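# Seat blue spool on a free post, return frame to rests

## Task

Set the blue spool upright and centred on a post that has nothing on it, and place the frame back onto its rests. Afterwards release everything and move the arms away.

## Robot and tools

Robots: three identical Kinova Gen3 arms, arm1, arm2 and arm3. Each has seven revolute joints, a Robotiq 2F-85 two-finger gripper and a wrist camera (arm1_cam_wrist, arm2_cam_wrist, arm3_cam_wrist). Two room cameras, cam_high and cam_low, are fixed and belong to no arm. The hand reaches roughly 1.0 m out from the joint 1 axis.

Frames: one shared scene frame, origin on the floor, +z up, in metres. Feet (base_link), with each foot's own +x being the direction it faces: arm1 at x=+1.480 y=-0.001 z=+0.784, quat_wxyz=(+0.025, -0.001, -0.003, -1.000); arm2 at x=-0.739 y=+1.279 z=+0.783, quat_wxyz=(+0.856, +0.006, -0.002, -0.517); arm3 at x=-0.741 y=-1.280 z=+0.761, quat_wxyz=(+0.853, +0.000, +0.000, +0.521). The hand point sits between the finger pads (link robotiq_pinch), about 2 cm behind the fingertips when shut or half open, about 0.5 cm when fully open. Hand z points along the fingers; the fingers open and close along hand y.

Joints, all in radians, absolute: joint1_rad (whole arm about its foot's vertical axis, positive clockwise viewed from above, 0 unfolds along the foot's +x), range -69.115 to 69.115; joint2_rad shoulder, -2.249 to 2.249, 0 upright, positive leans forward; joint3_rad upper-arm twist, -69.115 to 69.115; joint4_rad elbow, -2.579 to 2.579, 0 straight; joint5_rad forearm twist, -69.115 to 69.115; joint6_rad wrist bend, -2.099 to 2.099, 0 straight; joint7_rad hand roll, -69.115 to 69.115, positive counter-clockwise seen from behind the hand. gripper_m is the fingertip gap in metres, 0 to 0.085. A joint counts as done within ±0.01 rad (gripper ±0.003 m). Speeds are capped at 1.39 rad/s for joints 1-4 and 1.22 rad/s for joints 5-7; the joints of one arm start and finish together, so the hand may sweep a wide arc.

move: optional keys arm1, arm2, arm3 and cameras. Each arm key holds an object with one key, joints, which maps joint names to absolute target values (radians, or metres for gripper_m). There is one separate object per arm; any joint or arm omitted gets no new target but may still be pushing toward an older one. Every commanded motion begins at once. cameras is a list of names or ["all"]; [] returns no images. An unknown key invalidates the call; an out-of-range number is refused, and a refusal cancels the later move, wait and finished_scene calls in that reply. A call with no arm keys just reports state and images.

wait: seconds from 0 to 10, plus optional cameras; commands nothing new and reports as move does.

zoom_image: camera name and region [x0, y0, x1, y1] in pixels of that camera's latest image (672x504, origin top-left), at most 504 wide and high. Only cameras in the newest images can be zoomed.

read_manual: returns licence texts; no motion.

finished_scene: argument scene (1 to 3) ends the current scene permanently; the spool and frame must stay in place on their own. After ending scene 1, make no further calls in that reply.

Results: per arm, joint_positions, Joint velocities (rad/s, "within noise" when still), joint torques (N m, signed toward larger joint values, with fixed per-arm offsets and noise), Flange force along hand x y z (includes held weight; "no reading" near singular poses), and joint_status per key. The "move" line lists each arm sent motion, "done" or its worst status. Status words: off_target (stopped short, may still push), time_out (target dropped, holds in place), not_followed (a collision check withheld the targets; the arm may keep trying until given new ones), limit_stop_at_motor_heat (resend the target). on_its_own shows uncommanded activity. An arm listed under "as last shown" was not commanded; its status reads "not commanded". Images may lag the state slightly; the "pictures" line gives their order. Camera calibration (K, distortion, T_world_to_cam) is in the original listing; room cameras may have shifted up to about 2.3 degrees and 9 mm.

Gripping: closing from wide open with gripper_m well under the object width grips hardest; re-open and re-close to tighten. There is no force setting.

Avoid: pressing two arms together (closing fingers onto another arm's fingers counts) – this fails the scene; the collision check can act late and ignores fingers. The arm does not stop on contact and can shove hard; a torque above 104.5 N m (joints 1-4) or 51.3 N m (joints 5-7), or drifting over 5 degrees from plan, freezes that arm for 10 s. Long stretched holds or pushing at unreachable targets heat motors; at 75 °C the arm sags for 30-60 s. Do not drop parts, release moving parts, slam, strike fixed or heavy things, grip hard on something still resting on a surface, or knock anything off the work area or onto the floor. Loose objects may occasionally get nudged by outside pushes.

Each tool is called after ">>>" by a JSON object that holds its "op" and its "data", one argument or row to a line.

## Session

>>> {"op": "move", "data": {
  "cameras": ["cam_high","cam_low"]
}}

>>> {"op": "zoom_image", "data": {
  "camera": "cam_high",
  "region": [200, 150, 480, 390]
}}

>>> {"op": "zoom_image", "data": {
  "camera": "cam_low",
  "region": [260, 210, 420, 320]
}}

Scene clock: 0.00 s.
Joint torques (N m): no reading
Motor temperatures (°C): arm1=[31 41 32 30 39 44 40] | arm2=[35 33 31 31 35 47 41] | arm3=[36 33 34 33 38 41 40]
Flange force (N): no reading
Joint velocities: within noise
arm1.joint_positions: joint1_rad=+0.265 joint2_rad=-0.318 joint3_rad=-0.103 joint4_rad=+1.462 joint5_rad=-0.053 joint6_rad=+1.962 joint7_rad=+1.218 gripper_m=+0.085
arm1.joint_status: not commanded
arm1.hand: x=+1.3177 y=+0.0237 z=+1.2872 quat_wxyz=(-0.013, -0.975, +0.222, +0.015) (m; scene frame)
arm2.joint_positions: joint1_rad=-0.283 joint2_rad=-0.442 joint3_rad=-0.038 joint4_rad=+1.426 joint5_rad=-0.044 joint6_rad=+2.068 joint7_rad=+1.781 gripper_m=+0.085
arm2.joint_status: not commanded
arm2.hand: x=-0.6711 y=+1.1926 z=+1.3126 quat_wxyz=(-0.048, -0.264, -0.963, +0.006) (m; scene frame)
arm3.joint_positions: joint1_rad=-0.429 joint2_rad=-0.357 joint3_rad=-0.123 joint4_rad=+1.499 joint5_rad=+0.002 joint6_rad=+2.041 joint7_rad=+1.467 gripper_m=+0.085
arm3.joint_status: not commanded
arm3.hand: x=-0.7337 y=-1.1544 z=+1.2599 quat_wxyz=(-0.003, +0.694, -0.719, +0.032) (m; scene frame)
pictures: cam_high, cam_low

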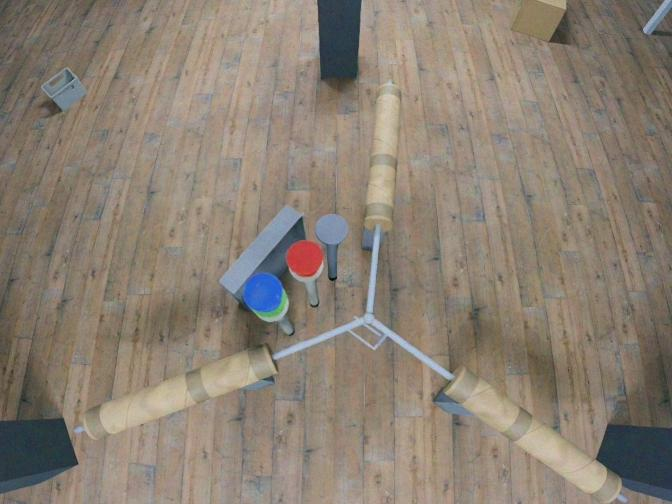

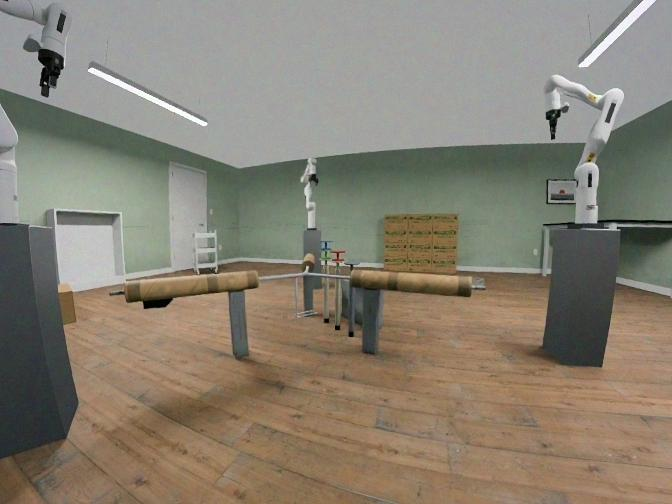

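Scaled by 1.800 from the camera's 672x504 image, which has a finer 960x720 frame.

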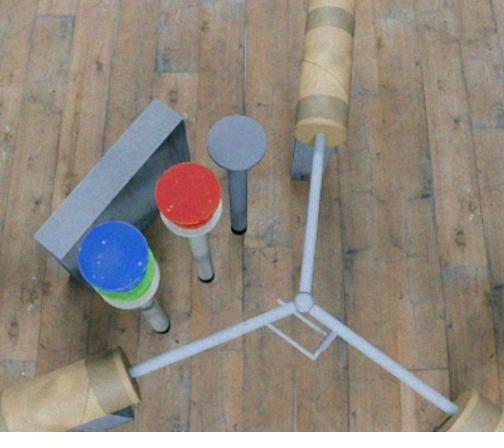

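Scaled by 3.150 from the camera's 672x504 image, which has a finer 960x720 frame.

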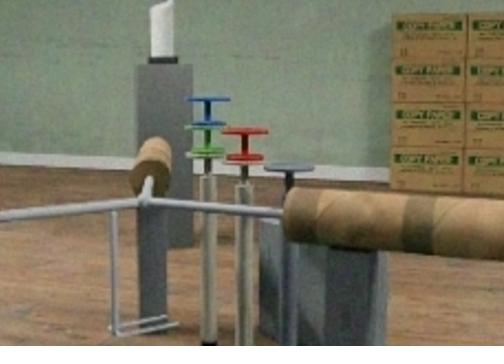

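>>> {"op": "move", "data": {
  "arm1": {"joints":{"joint1_rad":-0.3172,"joint2_rad":1.5398,"joint3_rad":0,"joint4_rad":0.7226,"joint5_rad":0,"joint6_rad":0.8792,"joint7_rad":1.0988}},
  "arm2": {"joints":{"joint1_rad":0.0936,"joint2_rad":1.2903,"joint3_rad":0,"joint4_rad":1.5809,"joint5_rad":0,"joint6_rad":0.2704,"joint7_rad":1.5993}},
  "arm3": {"joints":{"joint1_rad":-0.5977,"joint2_rad":1.2159,"joint3_rad":0,"joint4_rad":2.0792,"joint5_rad":0,"joint6_rad":-0.1535,"joint7_rad":0.8188}}
}}

>>> {"op": "zoom_image", "data": {
  "camera": "cam_high",
  "region": [320, 290, 420, 370]
}}

Scene clock: 48.00 s.
Joint torques (N m): arm1=[-0.29 -27.01 0.03 -6.16 0.23 0.18 -0.09] | arm2=[-1.07 -19.95 0.84 -1.54 -0.46 -0.2 -0.14] | arm3=[1.05 -17.36 0.54 2.4 -0.21 -0.03 0.01]
Motor temperatures (°C): arm1=[31 40 32 30 39 44 40] | arm2=[34 33 31 31 35 47 41] | arm3=[36 32 34 33 38 41 40]
Flange force (N): arm1=[-4.2 2.2 1.8] | arm2=[-2.8 -2.3 -3.1] | arm3=[-1.0 3.3 1.0]
move: arm1 done; arm2 done; arm3 done
Joint velocities: within noise
arm1.joint_positions: joint1_rad=-0.317 joint2_rad=+1.540 joint3_rad=+0.000 joint4_rad=+0.723 joint5_rad=+0.000 joint6_rad=+0.879 joint7_rad=+1.099 gripper_m=+0.085
arm1.joint_status: all done
arm1.hand: x=+0.8524 y=-0.2164 z=+0.5718 quat_wxyz=(-0.003, -0.999, +0.053, +0.000) (m; scene frame)
arm2.joint_positions: joint1_rad=+0.094 joint2_rad=+1.290 joint3_rad=+0.000 joint4_rad=+1.581 joint5_rad=+0.000 joint6_rad=+0.270 joint7_rad=+1.599 gripper_m=+0.085
arm2.joint_status: all done
arm2.hand: x=-0.5740 y=+0.8201 z=+0.5679 quat_wxyz=(-0.001, -0.545, -0.839, -0.006) (m; scene frame)
arm3.joint_positions: joint1_rad=-0.598 joint2_rad=+1.216 joint3_rad=+0.000 joint4_rad=+2.079 joint5_rad=+0.000 joint6_rad=-0.154 joint7_rad=+0.819 gripper_m=+0.085
arm3.joint_status: all done
arm3.hand: x=-0.7585 y=-0.9336 z=+0.5701 quat_wxyz=(+0.000, +0.454, -0.891, +0.000) (m; scene frame)
pictures: arm1_cam_wrist, arm2_cam_wrist, arm3_cam_wrist, cam_high, cam_low
camera_calibration:
arm1_cam_wrist: T_world_to_cam=[[-0.117156, -0.993112, -0.00183417, -0.111743], [-0.993028, 0.11717, -0.0128759, 0.931627], [0.0130021, 0.000312892, -0.999915, 0.707871], [0, 0, 0, 1]] pos_world=[0.902836, -0.220353, 0.719602]
arm2_cam_wrist: T_world_to_cam=[[0.89322, 0.448499, 0.031723, 0.124328], [0.448833, -0.893607, -0.00395938, 1.045], [0.0265721, 0.0177749, -0.999489, 0.716108], [0, 0, 0, 1]] pos_world=[-0.599114, 0.865333, 0.715936]
arm3_cam_wrist: T_world_to_cam=[[-0.807119, 0.589787, 0.0266566, -0.0821999], [0.590253, 0.80708, 0.014965, 1.24583], [-0.0126878, 0.0278127, -0.999533, 0.737836], [0, 0, 0, 1]] pos_world=[-0.792336, -0.977522, 0.721038]

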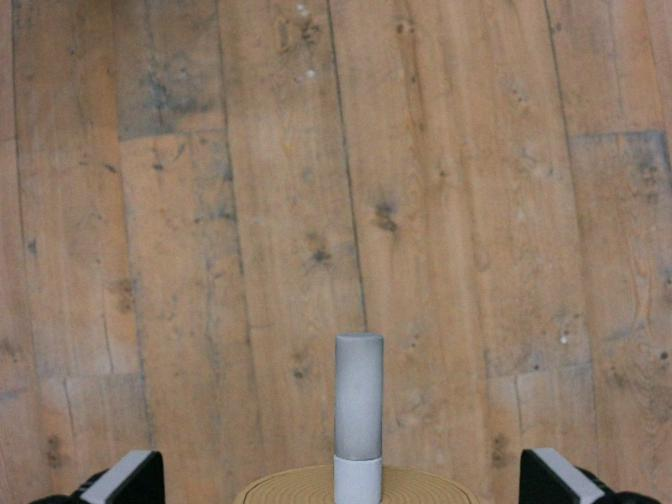

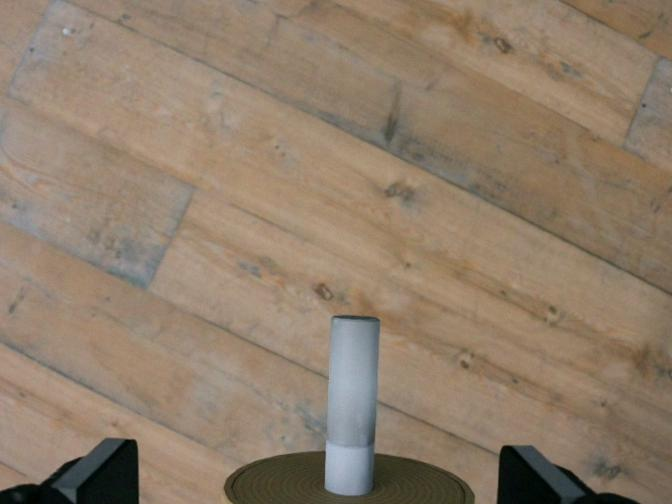

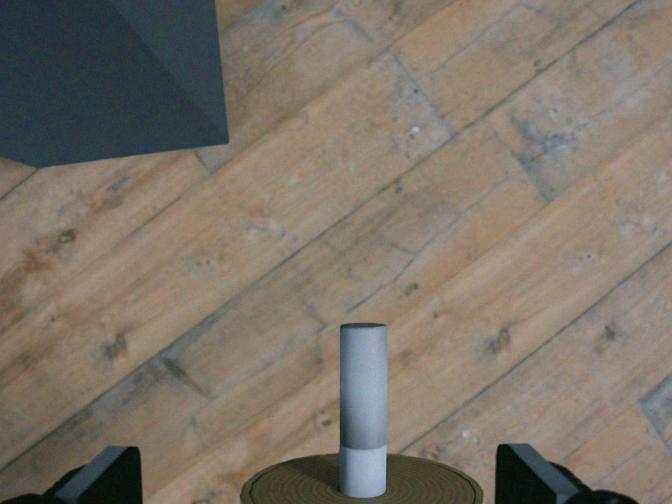

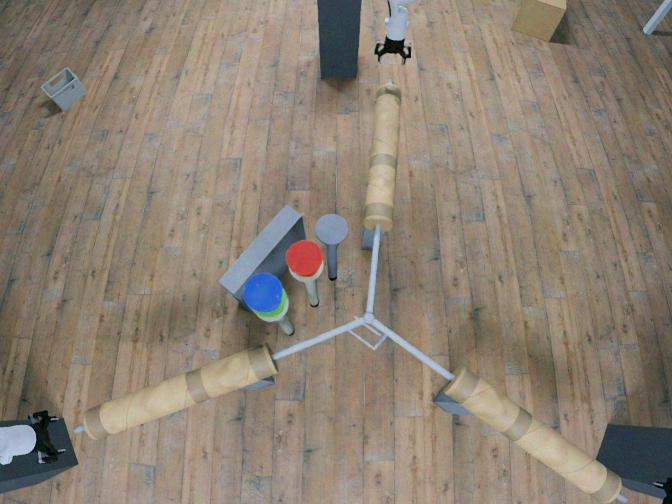

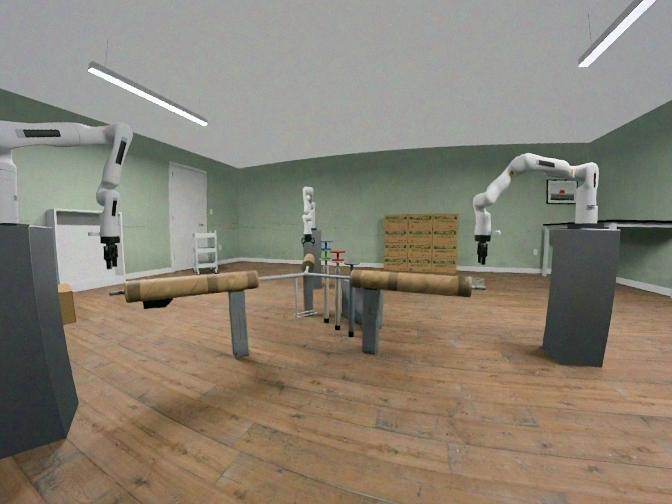

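Scaled by 5.040 from the camera's 672x504 image, which has a finer 960x720 frame.

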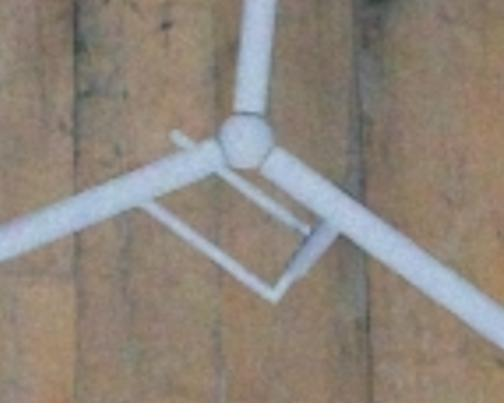

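>>> {"op": "move", "data": {
  "arm1": {"joints":{"joint1_rad":-0.3296,"joint2_rad":1.7977,"joint4_rad":0.5661,"joint6_rad":0.6728,"joint7_rad":1.0731}},
  "arm2": {"joints":{"joint1_rad":0.0687,"joint2_rad":1.5808,"joint4_rad":1.3638,"joint6_rad":0.197,"joint7_rad":1.5611}},
  "arm3": {"joints":{"joint1_rad":-0.6293,"joint2_rad":1.5319,"joint4_rad":1.7995,"joint6_rad":-0.1898,"joint7_rad":0.7739}},
  "cameras": ["arm1_cam_wrist","arm2_cam_wrist","arm3_cam_wrist"]
}}

Scene clock: 97.97 s.
Joint torques (N m): arm1=[-0.27 -26.21 0.04 -5.84 0.22 -0.11 -0.1] | arm2=[-1.06 -20.08 0.84 -0.85 -0.45 -0.2 -0.04] | arm3=[0.94 -18.26 0.52 2.68 -0.21 -0.03 0.01]
Motor temperatures (°C): arm1=[31 42 32 30 39 44 40] | arm2=[34 33 31 31 35 47 41] | arm3=[36 33 34 33 38 41 40]
Flange force (N): arm1=[-4.6 2.5 4.0] | arm2=[-3.4 -2.1 -2.2] | arm3=[-0.9 2.8 1.9]
move: arm1 done; arm2 done; arm3 done
Joint velocities: within noise
arm1.joint_positions: joint1_rad=-0.330 joint2_rad=+1.798 joint3_rad=+0.000 joint4_rad=+0.566 joint5_rad=+0.000 joint6_rad=+0.673 joint7_rad=+1.073 gripper_m=+0.085
arm1.joint_status: all done
arm1.hand: x=+0.8545 y=-0.2250 z=+0.4424 quat_wxyz=(-0.025, -0.997, +0.059, +0.048) (m; scene frame)
arm2.joint_positions: joint1_rad=+0.069 joint2_rad=+1.581 joint3_rad=+0.000 joint4_rad=+1.364 joint5_rad=+0.000 joint6_rad=+0.197 joint7_rad=+1.561 gripper_m=+0.085
arm2.joint_status: all done
arm2.hand: x=-0.5639 y=+0.8308 z=+0.4421 quat_wxyz=(-0.001, -0.550, -0.835, -0.006) (m; scene frame)
arm3.joint_positions: joint1_rad=-0.629 joint2_rad=+1.532 joint3_rad=+0.000 joint4_rad=+1.800 joint5_rad=+0.000 joint6_rad=-0.190 joint7_rad=+0.774 gripper_m=+0.085
arm3.joint_status: all done
arm3.hand: x=-0.7716 y=-0.9199 z=+0.4422 quat_wxyz=(+0.000, +0.448, -0.894, +0.000) (m; scene frame)
pictures: arm1_cam_wrist, arm2_cam_wrist, arm3_cam_wrist
camera_calibration:
arm1_cam_wrist: T_world_to_cam=[[-0.128459, -0.990484, 0.0493981, -0.132771], [-0.988128, 0.132067, 0.0784878, 0.89177], [-0.0842648, -0.0387293, -0.99569, 0.650903], [0, 0, 0, 1]] pos_world=[0.918976, -0.224072, 0.584663]
arm2_cam_wrist: T_world_to_cam=[[0.899123, 0.43655, 0.0316483, 0.127864], [0.436878, -0.899512, -0.00394206, 1.04769], [0.0267471, 0.0173708, -0.999491, 0.590353], [0, 0, 0, 1]] pos_world=[-0.588469, 0.876337, 0.590136]
arm3_cam_wrist: T_world_to_cam=[[-0.799204, 0.600472, 0.0265637, -0.0814264], [0.600934, 0.79916, 0.0148886, 1.24546], [-0.0122885, 0.027862, -0.999536, 0.609801], [0, 0, 0, 1]] pos_world=[-0.806025, -0.963422, 0.593138]

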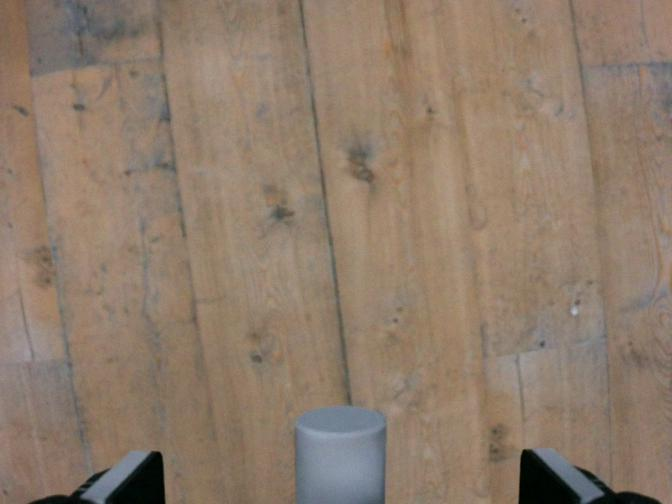

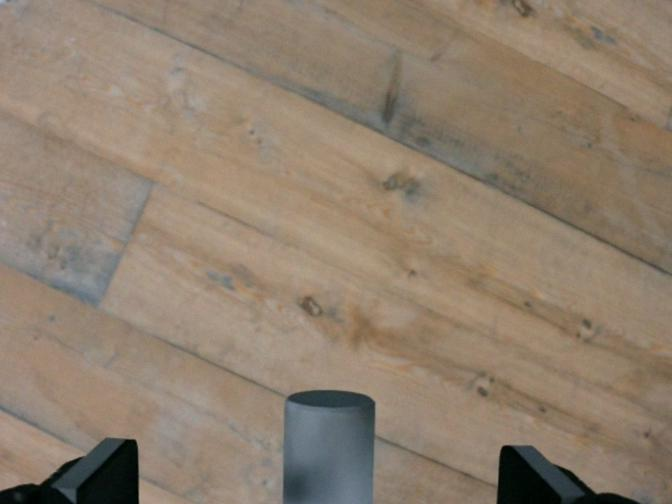

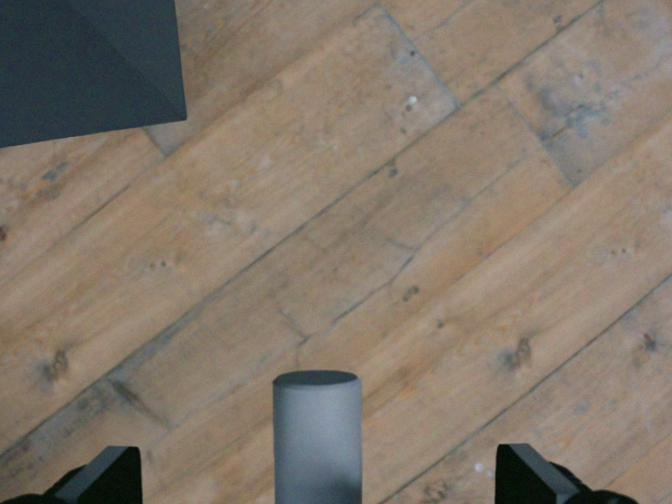

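>>> {"op": "move", "data": {
  "arm1": {"joints":{"gripper_m":0.006}},
  "arm2": {"joints":{"gripper_m":0.006}},
  "arm3": {"joints":{"gripper_m":0.006}},
  "cameras": ["arm1_cam_wrist","arm2_cam_wrist","arm3_cam_wrist"]
}}

>>> {"op": "move", "data": {
  "arm1": {"joints":{"joint2_rad":1.7377,"joint4_rad":0.6483,"joint6_rad":0.6506}},
  "arm2": {"joints":{"joint2_rad":1.5336,"joint4_rad":1.4103,"joint6_rad":0.1977}},
  "arm3": {"joints":{"joint2_rad":1.4838,"joint4_rad":1.8436,"joint6_rad":-0.1858}},
  "cameras": ["cam_low","arm1_cam_wrist"]
}}

Scene clock: 105.17 s.
Joint torques (N m): arm1=[-1.06 -23.91 -0.53 -5.25 0.02 -0.3 0] | arm2=[1.59 -15.88 4.24 -2.62 -0.13 -1.52 -0.16] | arm3=[1.85 -15.77 1.61 -1.27 -0.55 -1.56 -0.12]
Motor temperatures (°C): arm1=[31 42 32 30 39 44 40] | arm2=[34 33 31 31 35 47 41] | arm3=[36 33 34 33 38 41 40]
Flange force (N): arm1=[-4.7 1.5 -0.5] | arm2=[1.0 3.4 -16.4] | arm3=[4.2 0.9 -13.3]
move: arm1 off_target; arm2 off_target; arm3 off_target
Joint velocities: within noise
arm1.joint_positions: joint1_rad=-0.330 joint2_rad=+1.798 joint3_rad=+0.000 joint4_rad=+0.566 joint5_rad=+0.000 joint6_rad=+0.673 joint7_rad=+1.073 gripper_m=+0.018
arm1.joint_status: gripper_m off_target (ended at +0.018, target +0.006)
arm1.hand: x=+0.8545 y=-0.2250 z=+0.4424 quat_wxyz=(-0.025, -0.997, +0.059, +0.048) (m; scene frame)
arm2.joint_positions: joint1_rad=+0.069 joint2_rad=+1.581 joint3_rad=+0.000 joint4_rad=+1.364 joint5_rad=+0.000 joint6_rad=+0.197 joint7_rad=+1.561 gripper_m=+0.018
arm2.joint_status: gripper_m off_target (ended at +0.018, target +0.006)
arm2.hand: x=-0.5639 y=+0.8308 z=+0.4421 quat_wxyz=(-0.001, -0.550, -0.835, -0.006) (m; scene frame)
arm3.joint_positions: joint1_rad=-0.629 joint2_rad=+1.532 joint3_rad=+0.000 joint4_rad=+1.800 joint5_rad=+0.000 joint6_rad=-0.190 joint7_rad=+0.774 gripper_m=+0.018
arm3.joint_status: gripper_m off_target (ended at +0.018, target +0.006)
arm3.hand: x=-0.7716 y=-0.9199 z=+0.4422 quat_wxyz=(+0.000, +0.448, -0.894, +0.000) (m; scene frame)
pictures: arm1_cam_wrist, arm2_cam_wrist, arm3_cam_wrist
camera_calibration:
arm1_cam_wrist: T_world_to_cam=[[-0.128453, -0.990484, 0.0494105, -0.132783], [-0.988121, 0.132066, 0.0785864, 0.891705], [-0.0843641, -0.0387289, -0.995682, 0.65099], [0, 0, 0, 1]] pos_world=[0.918976, -0.224072, 0.584664]
arm2_cam_wrist: T_world_to_cam=[[0.899083, 0.436632, 0.0316479, 0.127679], [0.43696, -0.899473, -0.00393882, 1.04766], [0.0267466, 0.0173702, -0.999491, 0.590351], [0, 0, 0, 1]] pos_world=[-0.588369, 0.876337, 0.590136]
arm3_cam_wrist: T_world_to_cam=[[-0.79924, 0.600424, 0.0265637, -0.0815018], [0.600886, 0.799196, 0.0148898, 1.24546], [-0.0122894, 0.0278623, -0.999536, 0.609801], [0, 0, 0, 1]] pos_world=[-0.806025, -0.963422, 0.593138]

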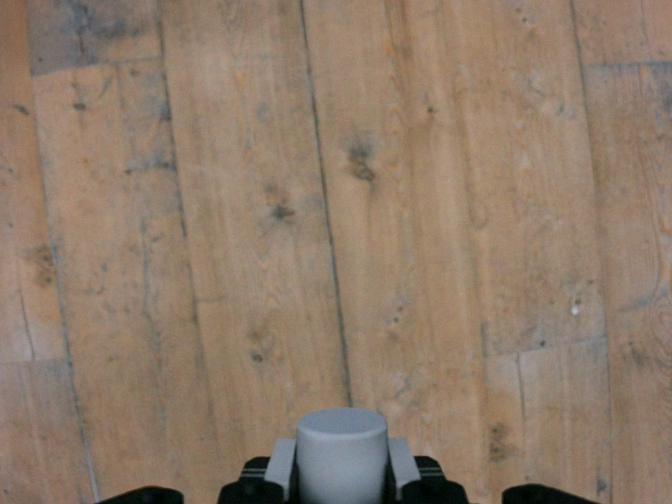

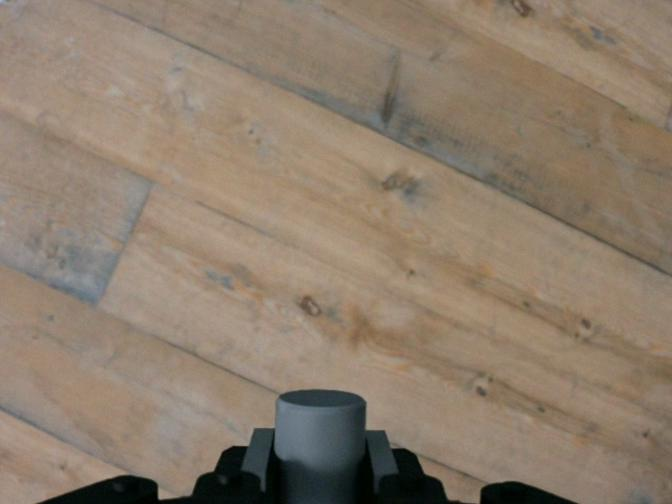

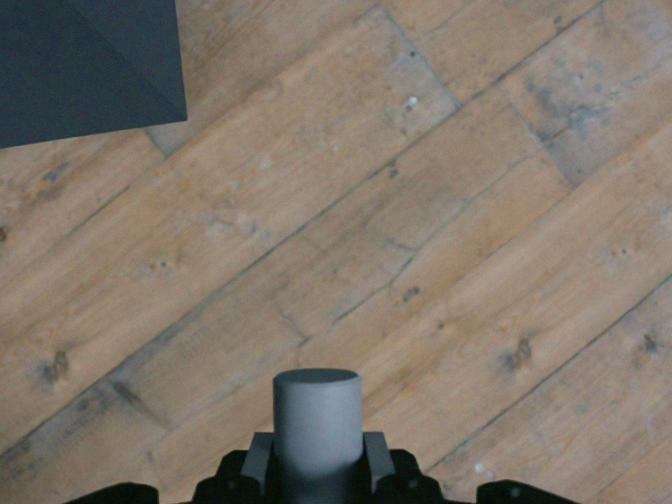

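Scene clock: 106.07 s.
Joint torques (N m): arm1=[-3.01 -26.76 -2.02 -4.74 -0.61 0.96 -0.08] | arm2=[1.12 -21.74 3.74 -0.7 -0.2 0 -0.16] | arm3=[1.17 -22.01 0.65 0.62 -0.45 -1.21 -0.23]
Motor temperatures (°C): arm1=[31 42 32 30 39 44 40] | arm2=[34 33 31 31 35 47 41] | arm3=[36 33 34 33 38 41 40]
Flange force (N): arm1=[-8.5 -0.1 7.7] | arm2=[-4.1 2.2 2.0] | arm3=[1.7 0.4 6.2]
move: arm1 done; arm2 done; arm3 done
Joint velocities: within noise
arm1.joint_positions: joint1_rad=-0.330 joint2_rad=+1.738 joint3_rad=+0.000 joint4_rad=+0.648 joint5_rad=+0.000 joint6_rad=+0.651 joint7_rad=+1.073 gripper_m=+0.018
arm1.joint_status: all done
arm1.hand: x=+0.8546 y=-0.2249 z=+0.4623 quat_wxyz=(-0.025, -0.997, +0.059, +0.048) (m; scene frame)
arm2.joint_positions: joint1_rad=+0.069 joint2_rad=+1.534 joint3_rad=+0.000 joint4_rad=+1.410 joint5_rad=+0.000 joint6_rad=+0.198 joint7_rad=+1.561 gripper_m=+0.018
arm2.joint_status: all done
arm2.hand: x=-0.5641 y=+0.8307 z=+0.4620 quat_wxyz=(-0.001, -0.550, -0.835, -0.006) (m; scene frame)
arm3.joint_positions: joint1_rad=-0.629 joint2_rad=+1.484 joint3_rad=+0.000 joint4_rad=+1.844 joint5_rad=+0.000 joint6_rad=-0.186 joint7_rad=+0.774 gripper_m=+0.018
arm3.joint_status: all done
arm3.hand: x=-0.7716 y=-0.9199 z=+0.4622 quat_wxyz=(+0.000, +0.448, -0.894, +0.000) (m; scene frame)
pictures: arm1_cam_wrist, cam_low
camera_calibration:
arm1_cam_wrist: T_world_to_cam=[[-0.128458, -0.990483, 0.0494109, -0.133551], [-0.98812, 0.132072, 0.0785861, 0.890214], [-0.084364, -0.0387289, -0.995682, 0.67082], [0, 0, 0, 1]] pos_world=[0.919076, -0.223872, 0.604564]

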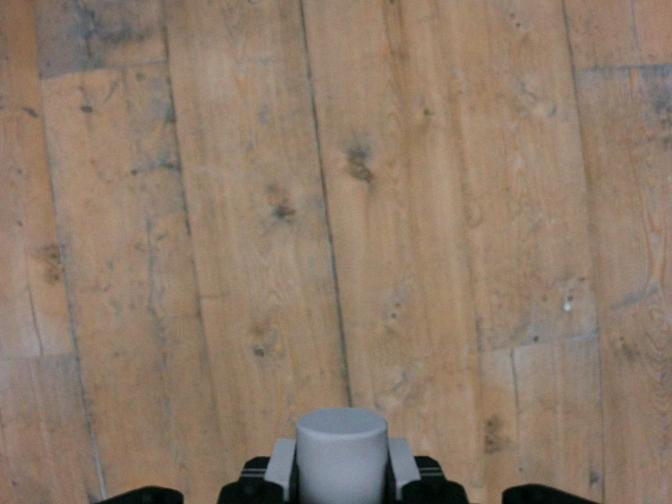

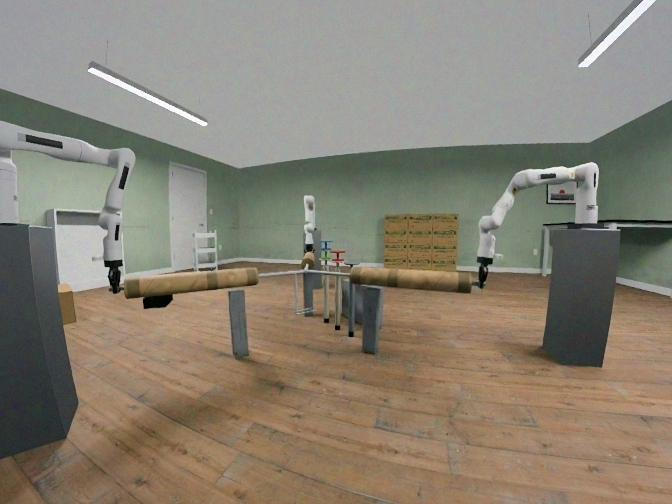

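>>> {"op": "move", "data": {
  "arm1": {"joints":{"joint1_rad":-0.3305,"joint2_rad":1.5229,"joint4_rad":0.7339,"joint6_rad":0.8848,"joint7_rad":1.0722}},
  "arm2": {"joints":{"joint1_rad":0.0654,"joint2_rad":1.2589,"joint4_rad":1.622,"joint6_rad":0.2607,"joint7_rad":1.5578}},
  "arm3": {"joints":{"joint2_rad":1.1843,"joint4_rad":2.0485,"joint6_rad":-0.0912}},
  "cameras": []
}}

>>> {"op": "move", "data": {
  "arm1": {"joints":{"joint1_rad":-0.2278,"joint2_rad":1.2798,"joint4_rad":0.8984,"joint6_rad":0.9634,"joint7_rad":1.1749}},
  "arm2": {"joints":{"joint1_rad":0.0346,"joint2_rad":0.9334,"joint4_rad":1.9687,"joint6_rad":0.2395,"joint7_rad":1.527}},
  "arm3": {"joints":{"joint1_rad":-0.6445,"joint2_rad":0.8946,"joint4_rad":1.9205,"joint6_rad":0.3265,"joint7_rad":0.7587}},
  "cameras": ["cam_high"]
}}

Scene clock: 132.57 s.
Joint torques (N m): arm1=[-1.95 -29.35 -1.05 -7.08 -0.29 0.67 -0.18] | arm2=[0.28 -21.6 2.61 -1.55 -0.27 -0.06 -0.16] | arm3=[2.74 -21.15 3.16 -0.17 -0.59 -1.08 -0.16]
Motor temperatures (°C): arm1=[31 43 32 30 39 44 40] | arm2=[34 34 31 31 35 47 41] | arm3=[36 33 34 33 38 41 40]
Flange force (N): arm1=[-3.1 -1.2 5.3] | arm2=[-3.3 0.5 1.2] | arm3=[4.7 3.8 6.0]
move: arm1 done; arm2 done; arm3 done
Joint velocities: within noise
arm1.joint_positions: joint1_rad=-0.330 joint2_rad=+1.523 joint3_rad=+0.000 joint4_rad=+0.734 joint5_rad=+0.000 joint6_rad=+0.885 joint7_rad=+1.072 gripper_m=+0.018
arm1.joint_status: all done
arm1.hand: x=+0.8545 y=-0.2249 z=+0.5803 quat_wxyz=(-0.003, -0.998, +0.059, +0.000) (m; scene frame)
arm2.joint_positions: joint1_rad=+0.065 joint2_rad=+1.259 joint3_rad=+0.000 joint4_rad=+1.622 joint5_rad=+0.000 joint6_rad=+0.261 joint7_rad=+1.558 gripper_m=+0.018
arm2.joint_status: all done
arm2.hand: x=-0.5640 y=+0.8309 z=+0.5800 quat_wxyz=(-0.001, -0.550, -0.835, -0.006) (m; scene frame)
arm3.joint_positions: joint1_rad=-0.629 joint2_rad=+1.184 joint3_rad=+0.000 joint4_rad=+2.048 joint5_rad=+0.000 joint6_rad=-0.091 joint7_rad=+0.774 gripper_m=+0.018
arm3.joint_status: all done
arm3.hand: x=-0.7717 y=-0.9199 z=+0.5801 quat_wxyz=(+0.000, +0.448, -0.894, +0.000) (m; scene frame)
pictures: none
No camera images: "cameras" was empty.

Scene clock: 134.10 s.
Joint torques (N m): arm1=[0.06 -29.85 0.68 -8.88 0.53 -0.28 -0.2] | arm2=[-1.3 -18.84 0.66 -2.66 -0.45 -0.8 -0.09] | arm3=[3.08 -21.45 3.03 -3.74 0.14 -0.58 -0.12]
Motor temperatures (°C): arm1=[31 43 32 30 39 44 40] | arm2=[34 34 31 31 35 47 41] | arm3=[36 33 34 33 38 41 40]
Flange force (N): arm1=[0.9 0.2 4.5] | arm2=[-1.2 -3.1 -0.5] | arm3=[4.3 4.7 5.3]
move: arm1 done; arm2 done; arm3 done
Joint velocities: within noise
arm1.joint_positions: joint1_rad=-0.228 joint2_rad=+1.280 joint3_rad=+0.000 joint4_rad=+0.898 joint5_rad=+0.000 joint6_rad=+0.963 joint7_rad=+1.175 gripper_m=+0.018
arm1.joint_status: all done
arm1.hand: x=+0.8373 y=-0.1584 z=+0.7003 quat_wxyz=(-0.003, -0.998, +0.059, +0.000) (m; scene frame)
arm2.joint_positions: joint1_rad=+0.035 joint2_rad=+0.933 joint3_rad=+0.000 joint4_rad=+1.969 joint5_rad=+0.000 joint6_rad=+0.239 joint7_rad=+1.527 gripper_m=+0.018
arm2.joint_status: all done
arm2.hand: x=-0.5811 y=+0.8973 z=+0.7001 quat_wxyz=(-0.002, -0.550, -0.835, -0.006) (m; scene frame)
arm3.joint_positions: joint1_rad=-0.645 joint2_rad=+0.895 joint3_rad=+0.000 joint4_rad=+1.920 joint5_rad=+0.000 joint6_rad=+0.326 joint7_rad=+0.759 gripper_m=+0.018
arm3.joint_status: all done
arm3.hand: x=-0.7888 y=-0.8534 z=+0.7001 quat_wxyz=(+0.000, +0.448, -0.894, +0.000) (m; scene frame)
pictures: cam_high

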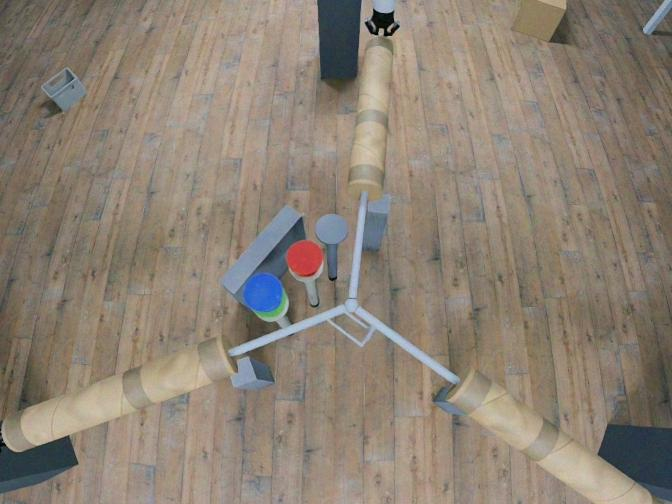

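>>> {"op": "move", "data": {
  "arm1": {"joints":{"joint1_rad":-0.1254,"joint2_rad":1.1124,"joint4_rad":0.8662,"joint6_rad":1.163,"joint7_rad":1.2773}},
  "arm2": {"joints":{"joint1_rad":-0.0082,"joint2_rad":0.5645,"joint4_rad":2.1883,"joint6_rad":0.3888,"joint7_rad":1.4842}},
  "arm3": {"joints":{"joint1_rad":-0.6556,"joint2_rad":0.7302,"joint4_rad":1.6526,"joint6_rad":0.7588,"joint7_rad":0.7476}},
  "cameras": []
}}

>>> {"op": "move", "data": {
  "arm1": {"joints":{"joint1_rad":-0.0244,"joint2_rad":1.0774,"joint4_rad":0.714,"joint6_rad":1.3502,"joint7_rad":1.3783}},
  "arm2": {"joints":{"joint1_rad":-0.0698,"joint2_rad":0.2833,"joint4_rad":2.3287,"joint6_rad":0.5296,"joint7_rad":1.4226}},
  "arm3": {"joints":{"joint1_rad":-0.6642,"joint2_rad":0.7588,"joint4_rad":1.3134,"joint6_rad":1.0694,"joint7_rad":0.739}},
  "cameras": ["cam_high","cam_low"]
}}

>>> {"op": "zoom_image", "data": {
  "camera": "cam_high",
  "region": [220, 220, 360, 360]
}}

>>> {"op": "zoom_image", "data": {
  "camera": "cam_low",
  "region": [280, 210, 380, 300]
}}

Scene clock: 142.43 s.
Joint torques (N m): arm1=[0.14 -29.34 0.77 -10.63 0.7 -1.18 -0.27] | arm2=[-1.81 -14.67 -0.32 -4.58 -0.64 -1.27 0.06] | arm3=[4.12 -22.35 3.52 -6.87 1 -0.16 -0.04]
Motor temperatures (°C): arm1=[31 43 32 30 39 44 40] | arm2=[34 34 31 31 35 47 41] | arm3=[36 33 34 33 38 41 40]
Flange force (N): arm1=[2.9 -0.3 3.2] | arm2=[-0.2 -4.9 -1.9] | arm3=[4.4 6.5 4.7]
move: arm1 done; arm2 done; arm3 done
TORQUE WARNING: arm2's joint4_rad reached its warning level (56.7 N m). A warning alone does not stop the arm.
Joint velocities: within noise
arm1.joint_positions: joint1_rad=-0.125 joint2_rad=+1.112 joint3_rad=+0.000 joint4_rad=+0.866 joint5_rad=+0.000 joint6_rad=+1.163 joint7_rad=+1.277 gripper_m=+0.018
arm1.joint_status: all done
arm1.hand: x=+0.8201 y=-0.0920 z=+0.8202 quat_wxyz=(-0.003, -0.998, +0.059, +0.000) (m; scene frame)
arm2.joint_positions: joint1_rad=-0.008 joint2_rad=+0.564 joint3_rad=+0.000 joint4_rad=+2.188 joint5_rad=+0.000 joint6_rad=+0.389 joint7_rad=+1.484 gripper_m=+0.018
arm2.joint_status: all done
arm2.hand: x=-0.5983 y=+0.9637 z=+0.8200 quat_wxyz=(-0.002, -0.550, -0.835, -0.006) (m; scene frame)
arm3.joint_positions: joint1_rad=-0.656 joint2_rad=+0.730 joint3_rad=+0.000 joint4_rad=+1.652 joint5_rad=+0.000 joint6_rad=+0.759 joint7_rad=+0.748 gripper_m=+0.018
arm3.joint_status: all done
arm3.hand: x=-0.8059 y=-0.7870 z=+0.8199 quat_wxyz=(+0.000, +0.448, -0.894, +0.000) (m; scene frame)
pictures: none
No camera images: "cameras" was empty.

Scene clock: 143.93 s.
Joint torques (N m): arm1=[0.41 -29.87 0.94 -11.73 0.8 -2.16 -0.48] | arm2=[-2.09 -10.24 -0.71 -5.94 -0.95 -1.33 0.06] | arm3=[4.38 -24.29 3.33 -8.12 1.33 0.47 -0.05]
Motor temperatures (°C): arm1=[31 43 32 30 39 44 40] | arm2=[34 34 31 31 35 47 41] | arm3=[36 33 34 33 38 41 40]
Flange force (N): arm1=[2.4 0.1 2.3] | arm2=[1.0 -6.3 -3.1] | arm3=[3.3 6.9 4.4]
move: arm1 done; arm2 done; arm3 done
Joint velocities: within noise
arm1.joint_positions: joint1_rad=-0.024 joint2_rad=+1.077 joint3_rad=+0.000 joint4_rad=+0.714 joint5_rad=+0.000 joint6_rad=+1.350 joint7_rad=+1.378 gripper_m=+0.018
arm1.joint_status: all done
arm1.hand: x=+0.8029 y=-0.0255 z=+0.8888 quat_wxyz=(-0.003, -0.998, +0.059, +0.001) (m; scene frame)
arm2.joint_positions: joint1_rad=-0.070 joint2_rad=+0.283 joint3_rad=+0.000 joint4_rad=+2.329 joint5_rad=+0.000 joint6_rad=+0.530 joint7_rad=+1.423 gripper_m=+0.018
arm2.joint_status: all done
arm2.hand: x=-0.6154 y=+1.0302 z=+0.8885 quat_wxyz=(-0.001, -0.550, -0.835, -0.006) (m; scene frame)
arm3.joint_positions: joint1_rad=-0.664 joint2_rad=+0.759 joint3_rad=+0.000 joint4_rad=+1.313 joint5_rad=+0.000 joint6_rad=+1.069 joint7_rad=+0.739 gripper_m=+0.018
arm3.joint_status: all done
arm3.hand: x=-0.8230 y=-0.7207 z=+0.8886 quat_wxyz=(+0.000, +0.448, -0.894, +0.000) (m; scene frame)
pictures: cam_high, cam_low

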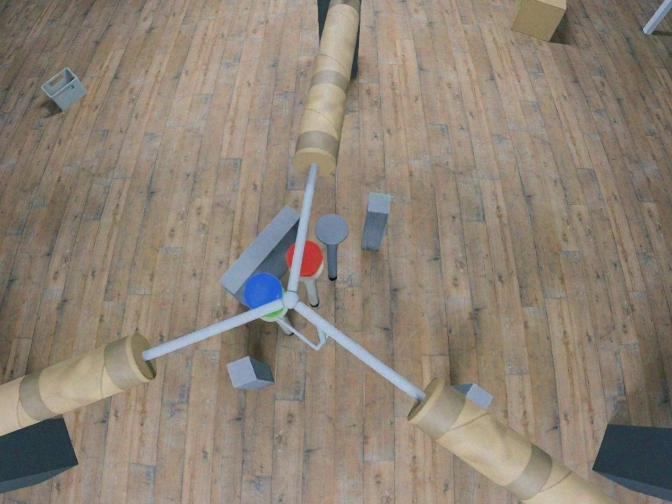

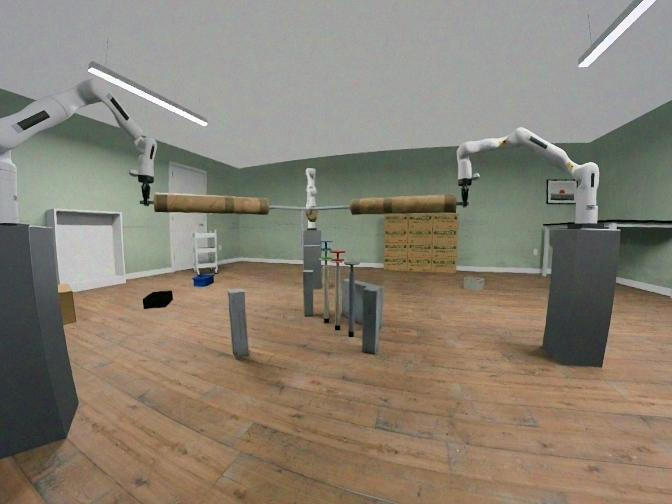

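Scaled by 3.600 from the camera's 672x504 image, which has a finer 960x720 frame.

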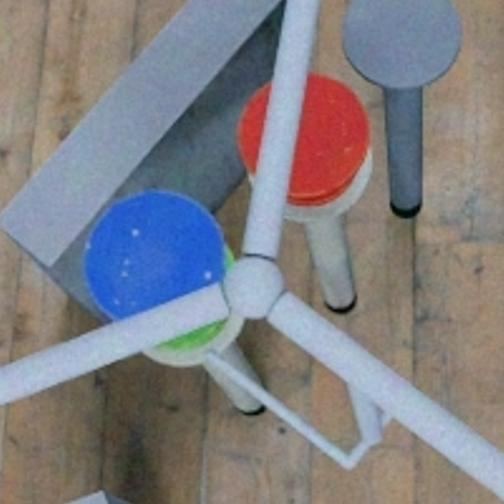

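Scaled by 5.040 from the camera's 672x504 image, which has a finer 960x720 frame.

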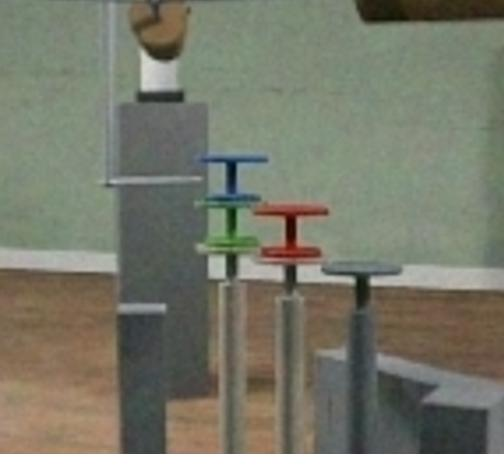

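>>> {"op": "move", "data": {
  "arm1": {"joints":{"joint1_rad":0.0525,"joint2_rad":0.9583,"joint4_rad":0.9735,"joint6_rad":1.2098,"joint7_rad":1.4552}},
  "arm2": {"joints":{"joint1_rad":-0.3075,"joint2_rad":0.2482,"joint4_rad":2.394,"joint6_rad":0.4994,"joint7_rad":1.1849}},
  "arm3": {"joints":{"joint1_rad":-0.5857,"joint2_rad":0.8687,"joint4_rad":1.0855,"joint6_rad":1.1874,"joint7_rad":0.8175}},
  "cameras": ["cam_high","cam_low"]
}}

>>> {"op": "zoom_image", "data": {
  "camera": "cam_high",
  "region": [220, 220, 360, 360]
}}

>>> {"op": "zoom_image", "data": {
  "camera": "cam_low",
  "region": [280, 210, 380, 300]
}}

Scene clock: 159.97 s.
Joint torques (N m): arm1=[-0.33 -28.09 0.25 -11.36 0.36 -1.79 -0.51] | arm2=[-0.78 -9.61 0.68 -7.18 -0.22 -2.06 0.04] | arm3=[5.16 -27.24 3.78 -10.79 1.69 -1.05 -0.09]
Motor temperatures (°C): arm1=[31 44 32 30 39 44 40] | arm2=[34 34 31 31 35 47 41] | arm3=[36 34 34 33 38 41 40]
Flange force (N): arm1=[3.3 -1.0 3.0] | arm2=[3.7 -2.9 -3.5] | arm3=[6.6 4.6 4.4]
move: arm1 done; arm2 done; arm3 done
Joint velocities: within noise
arm1.joint_positions: joint1_rad=+0.052 joint2_rad=+0.958 joint3_rad=+0.000 joint4_rad=+0.973 joint5_rad=+0.000 joint6_rad=+1.210 joint7_rad=+1.455 gripper_m=+0.018
arm1.joint_status: all done
arm1.hand: x=+0.8419 y=+0.0265 z=+0.8889 quat_wxyz=(-0.003, -0.998, +0.059, +0.000) (m; scene frame)
arm2.joint_positions: joint1_rad=-0.307 joint2_rad=+0.248 joint3_rad=+0.000 joint4_rad=+2.394 joint5_rad=+0.000 joint6_rad=+0.499 joint7_rad=+1.185 gripper_m=+0.018
arm2.joint_status: all done
arm2.hand: x=-0.5765 y=+1.0823 z=+0.8885 quat_wxyz=(-0.001, -0.550, -0.835, -0.006) (m; scene frame)
arm3.joint_positions: joint1_rad=-0.586 joint2_rad=+0.869 joint3_rad=+0.000 joint4_rad=+1.085 joint5_rad=+0.000 joint6_rad=+1.187 joint7_rad=+0.818 gripper_m=+0.018
arm3.joint_status: all done
arm3.hand: x=-0.7840 y=-0.6686 z=+0.8886 quat_wxyz=(+0.000, +0.448, -0.894, +0.000) (m; scene frame)
pictures: cam_high, cam_low

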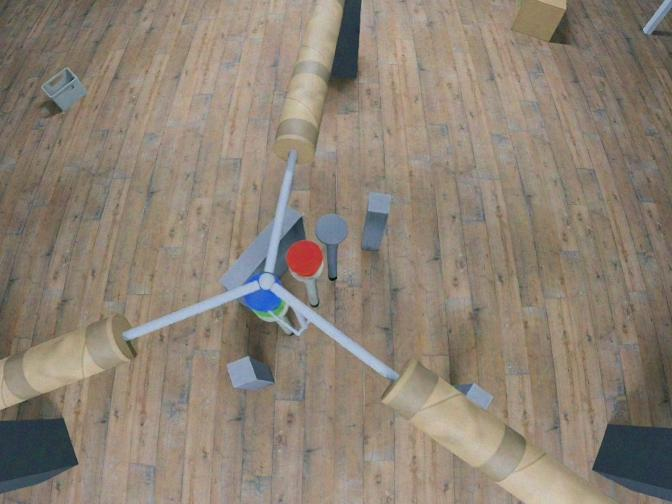

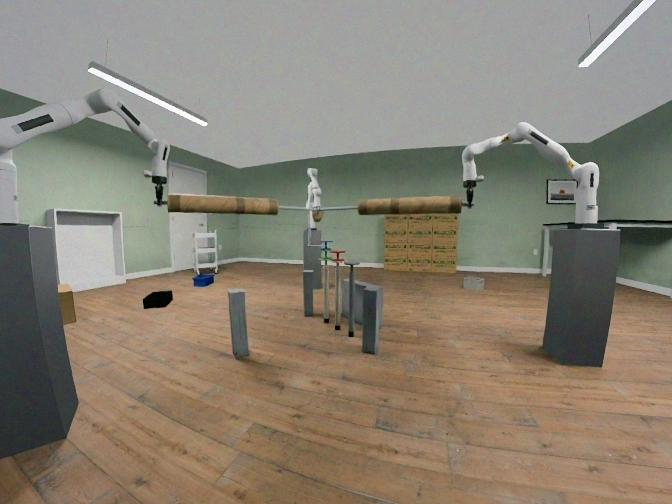

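Scaled by 3.600 from the camera's 672x504 image, which has a finer 960x720 frame.

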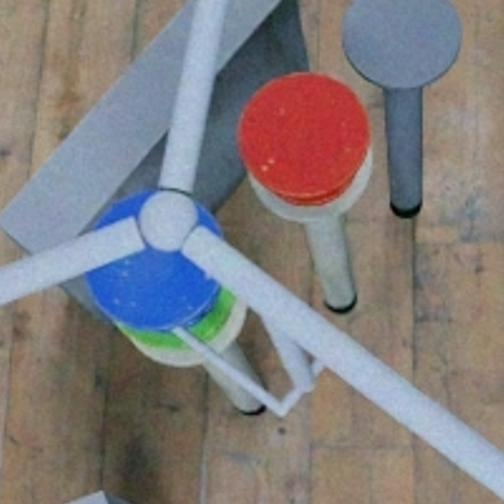

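Scaled by 5.040 from the camera's 672x504 image, which has a finer 960x720 frame.

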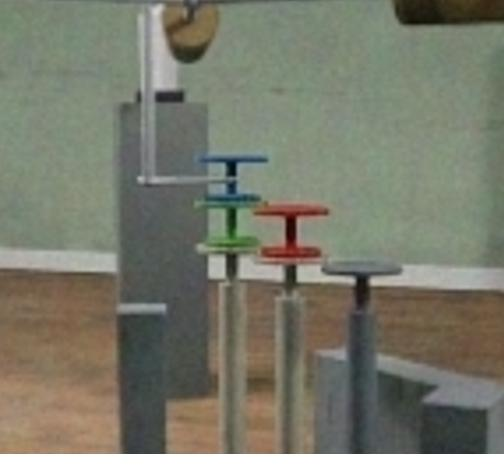

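>>> {"op": "move", "data": {
  "arm1": {"joints":{"joint1_rad":0.135,"joint2_rad":0.8765,"joint4_rad":1.1501,"joint6_rad":1.115,"joint7_rad":1.5377}},
  "arm2": {"joints":{"joint1_rad":-0.5558,"joint2_rad":0.2387,"joint4_rad":2.4151,"joint6_rad":0.4878,"joint7_rad":0.9366}},
  "arm3": {"joints":{"joint1_rad":-0.5214,"joint2_rad":1.0036,"joint4_rad":0.798,"joint6_rad":1.34,"joint7_rad":0.8818}},
  "cameras": ["cam_high","cam_low"]
}}

>>> {"op": "zoom_image", "data": {
  "camera": "cam_high",
  "region": [220, 220, 360, 360]
}}

>>> {"op": "zoom_image", "data": {
  "camera": "cam_low",
  "region": [280, 210, 380, 300]
}}

Scene clock: 174.10 s.
Joint torques (N m): arm1=[0.2 -26.74 0.67 -11.36 0.61 -1.85 -0.45] | arm2=[-0.02 -9.62 1.59 -8.42 0.37 -2.79 0.05] | arm3=[4.73 -29.9 3.04 -12.07 1.41 -1.79 0]
Motor temperatures (°C): arm1=[31 44 32 30 39 44 40] | arm2=[34 34 31 31 35 47 41] | arm3=[36 34 34 33 38 41 40]
Flange force (N): arm1=[4.5 0.2 3.2] | arm2=[6.7 -2.6 -4.1] | arm3=[7.0 3.0 4.4]
move: arm1 done; arm2 done; arm3 done
Joint velocities: within noise
arm1.joint_positions: joint1_rad=+0.135 joint2_rad=+0.877 joint3_rad=+0.000 joint4_rad=+1.150 joint5_rad=+0.000 joint6_rad=+1.115 joint7_rad=+1.538 gripper_m=+0.018
arm1.joint_status: all done
arm1.hand: x=+0.8790 y=+0.0763 z=+0.8885 quat_wxyz=(-0.003, -0.998, +0.059, +0.000) (m; scene frame)
arm2.joint_positions: joint1_rad=-0.556 joint2_rad=+0.239 joint3_rad=+0.000 joint4_rad=+2.415 joint5_rad=+0.000 joint6_rad=+0.488 joint7_rad=+0.937 gripper_m=+0.018
arm2.joint_status: all done
arm2.hand: x=-0.5394 y=+1.1319 z=+0.8885 quat_wxyz=(-0.001, -0.550, -0.835, -0.006) (m; scene frame)
arm3.joint_positions: joint1_rad=-0.521 joint2_rad=+1.004 joint3_rad=+0.000 joint4_rad=+0.798 joint5_rad=+0.000 joint6_rad=+1.340 joint7_rad=+0.882 gripper_m=+0.018
arm3.joint_status: all done
arm3.hand: x=-0.7471 y=-0.6191 z=+0.8886 quat_wxyz=(+0.000, +0.448, -0.894, +0.000) (m; scene frame)
pictures: cam_high, cam_low

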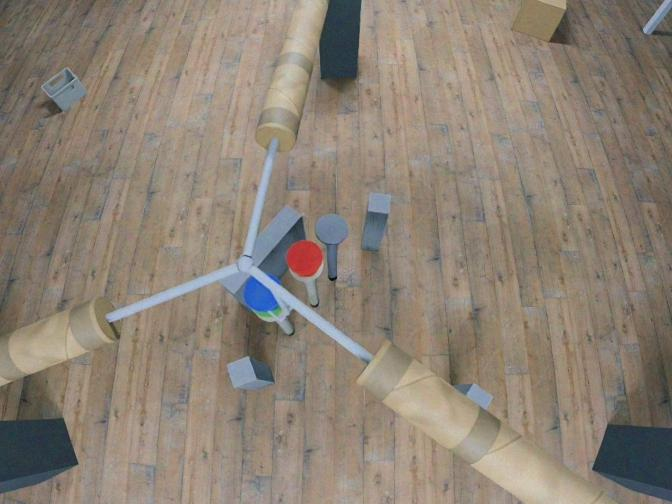

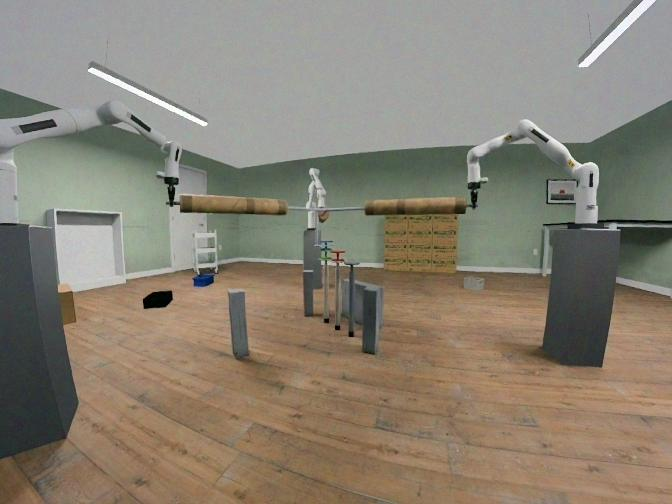

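Scaled by 3.600 from the camera's 672x504 image, which has a finer 960x720 frame.

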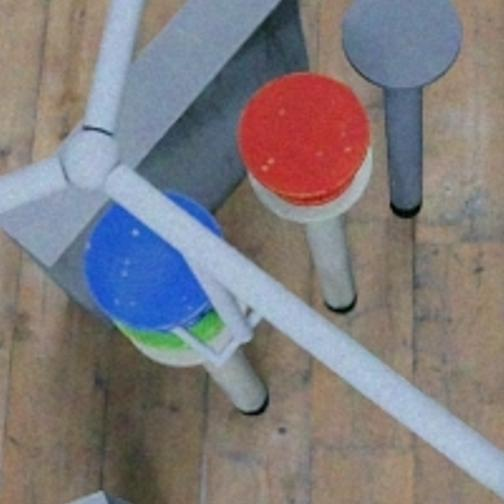

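Scaled by 5.040 from the camera's 672x504 image, which has a finer 960x720 frame.

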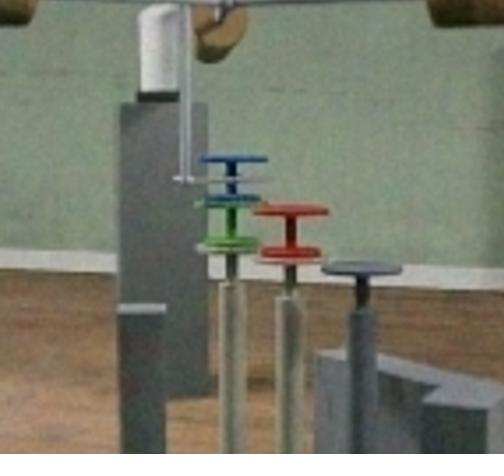

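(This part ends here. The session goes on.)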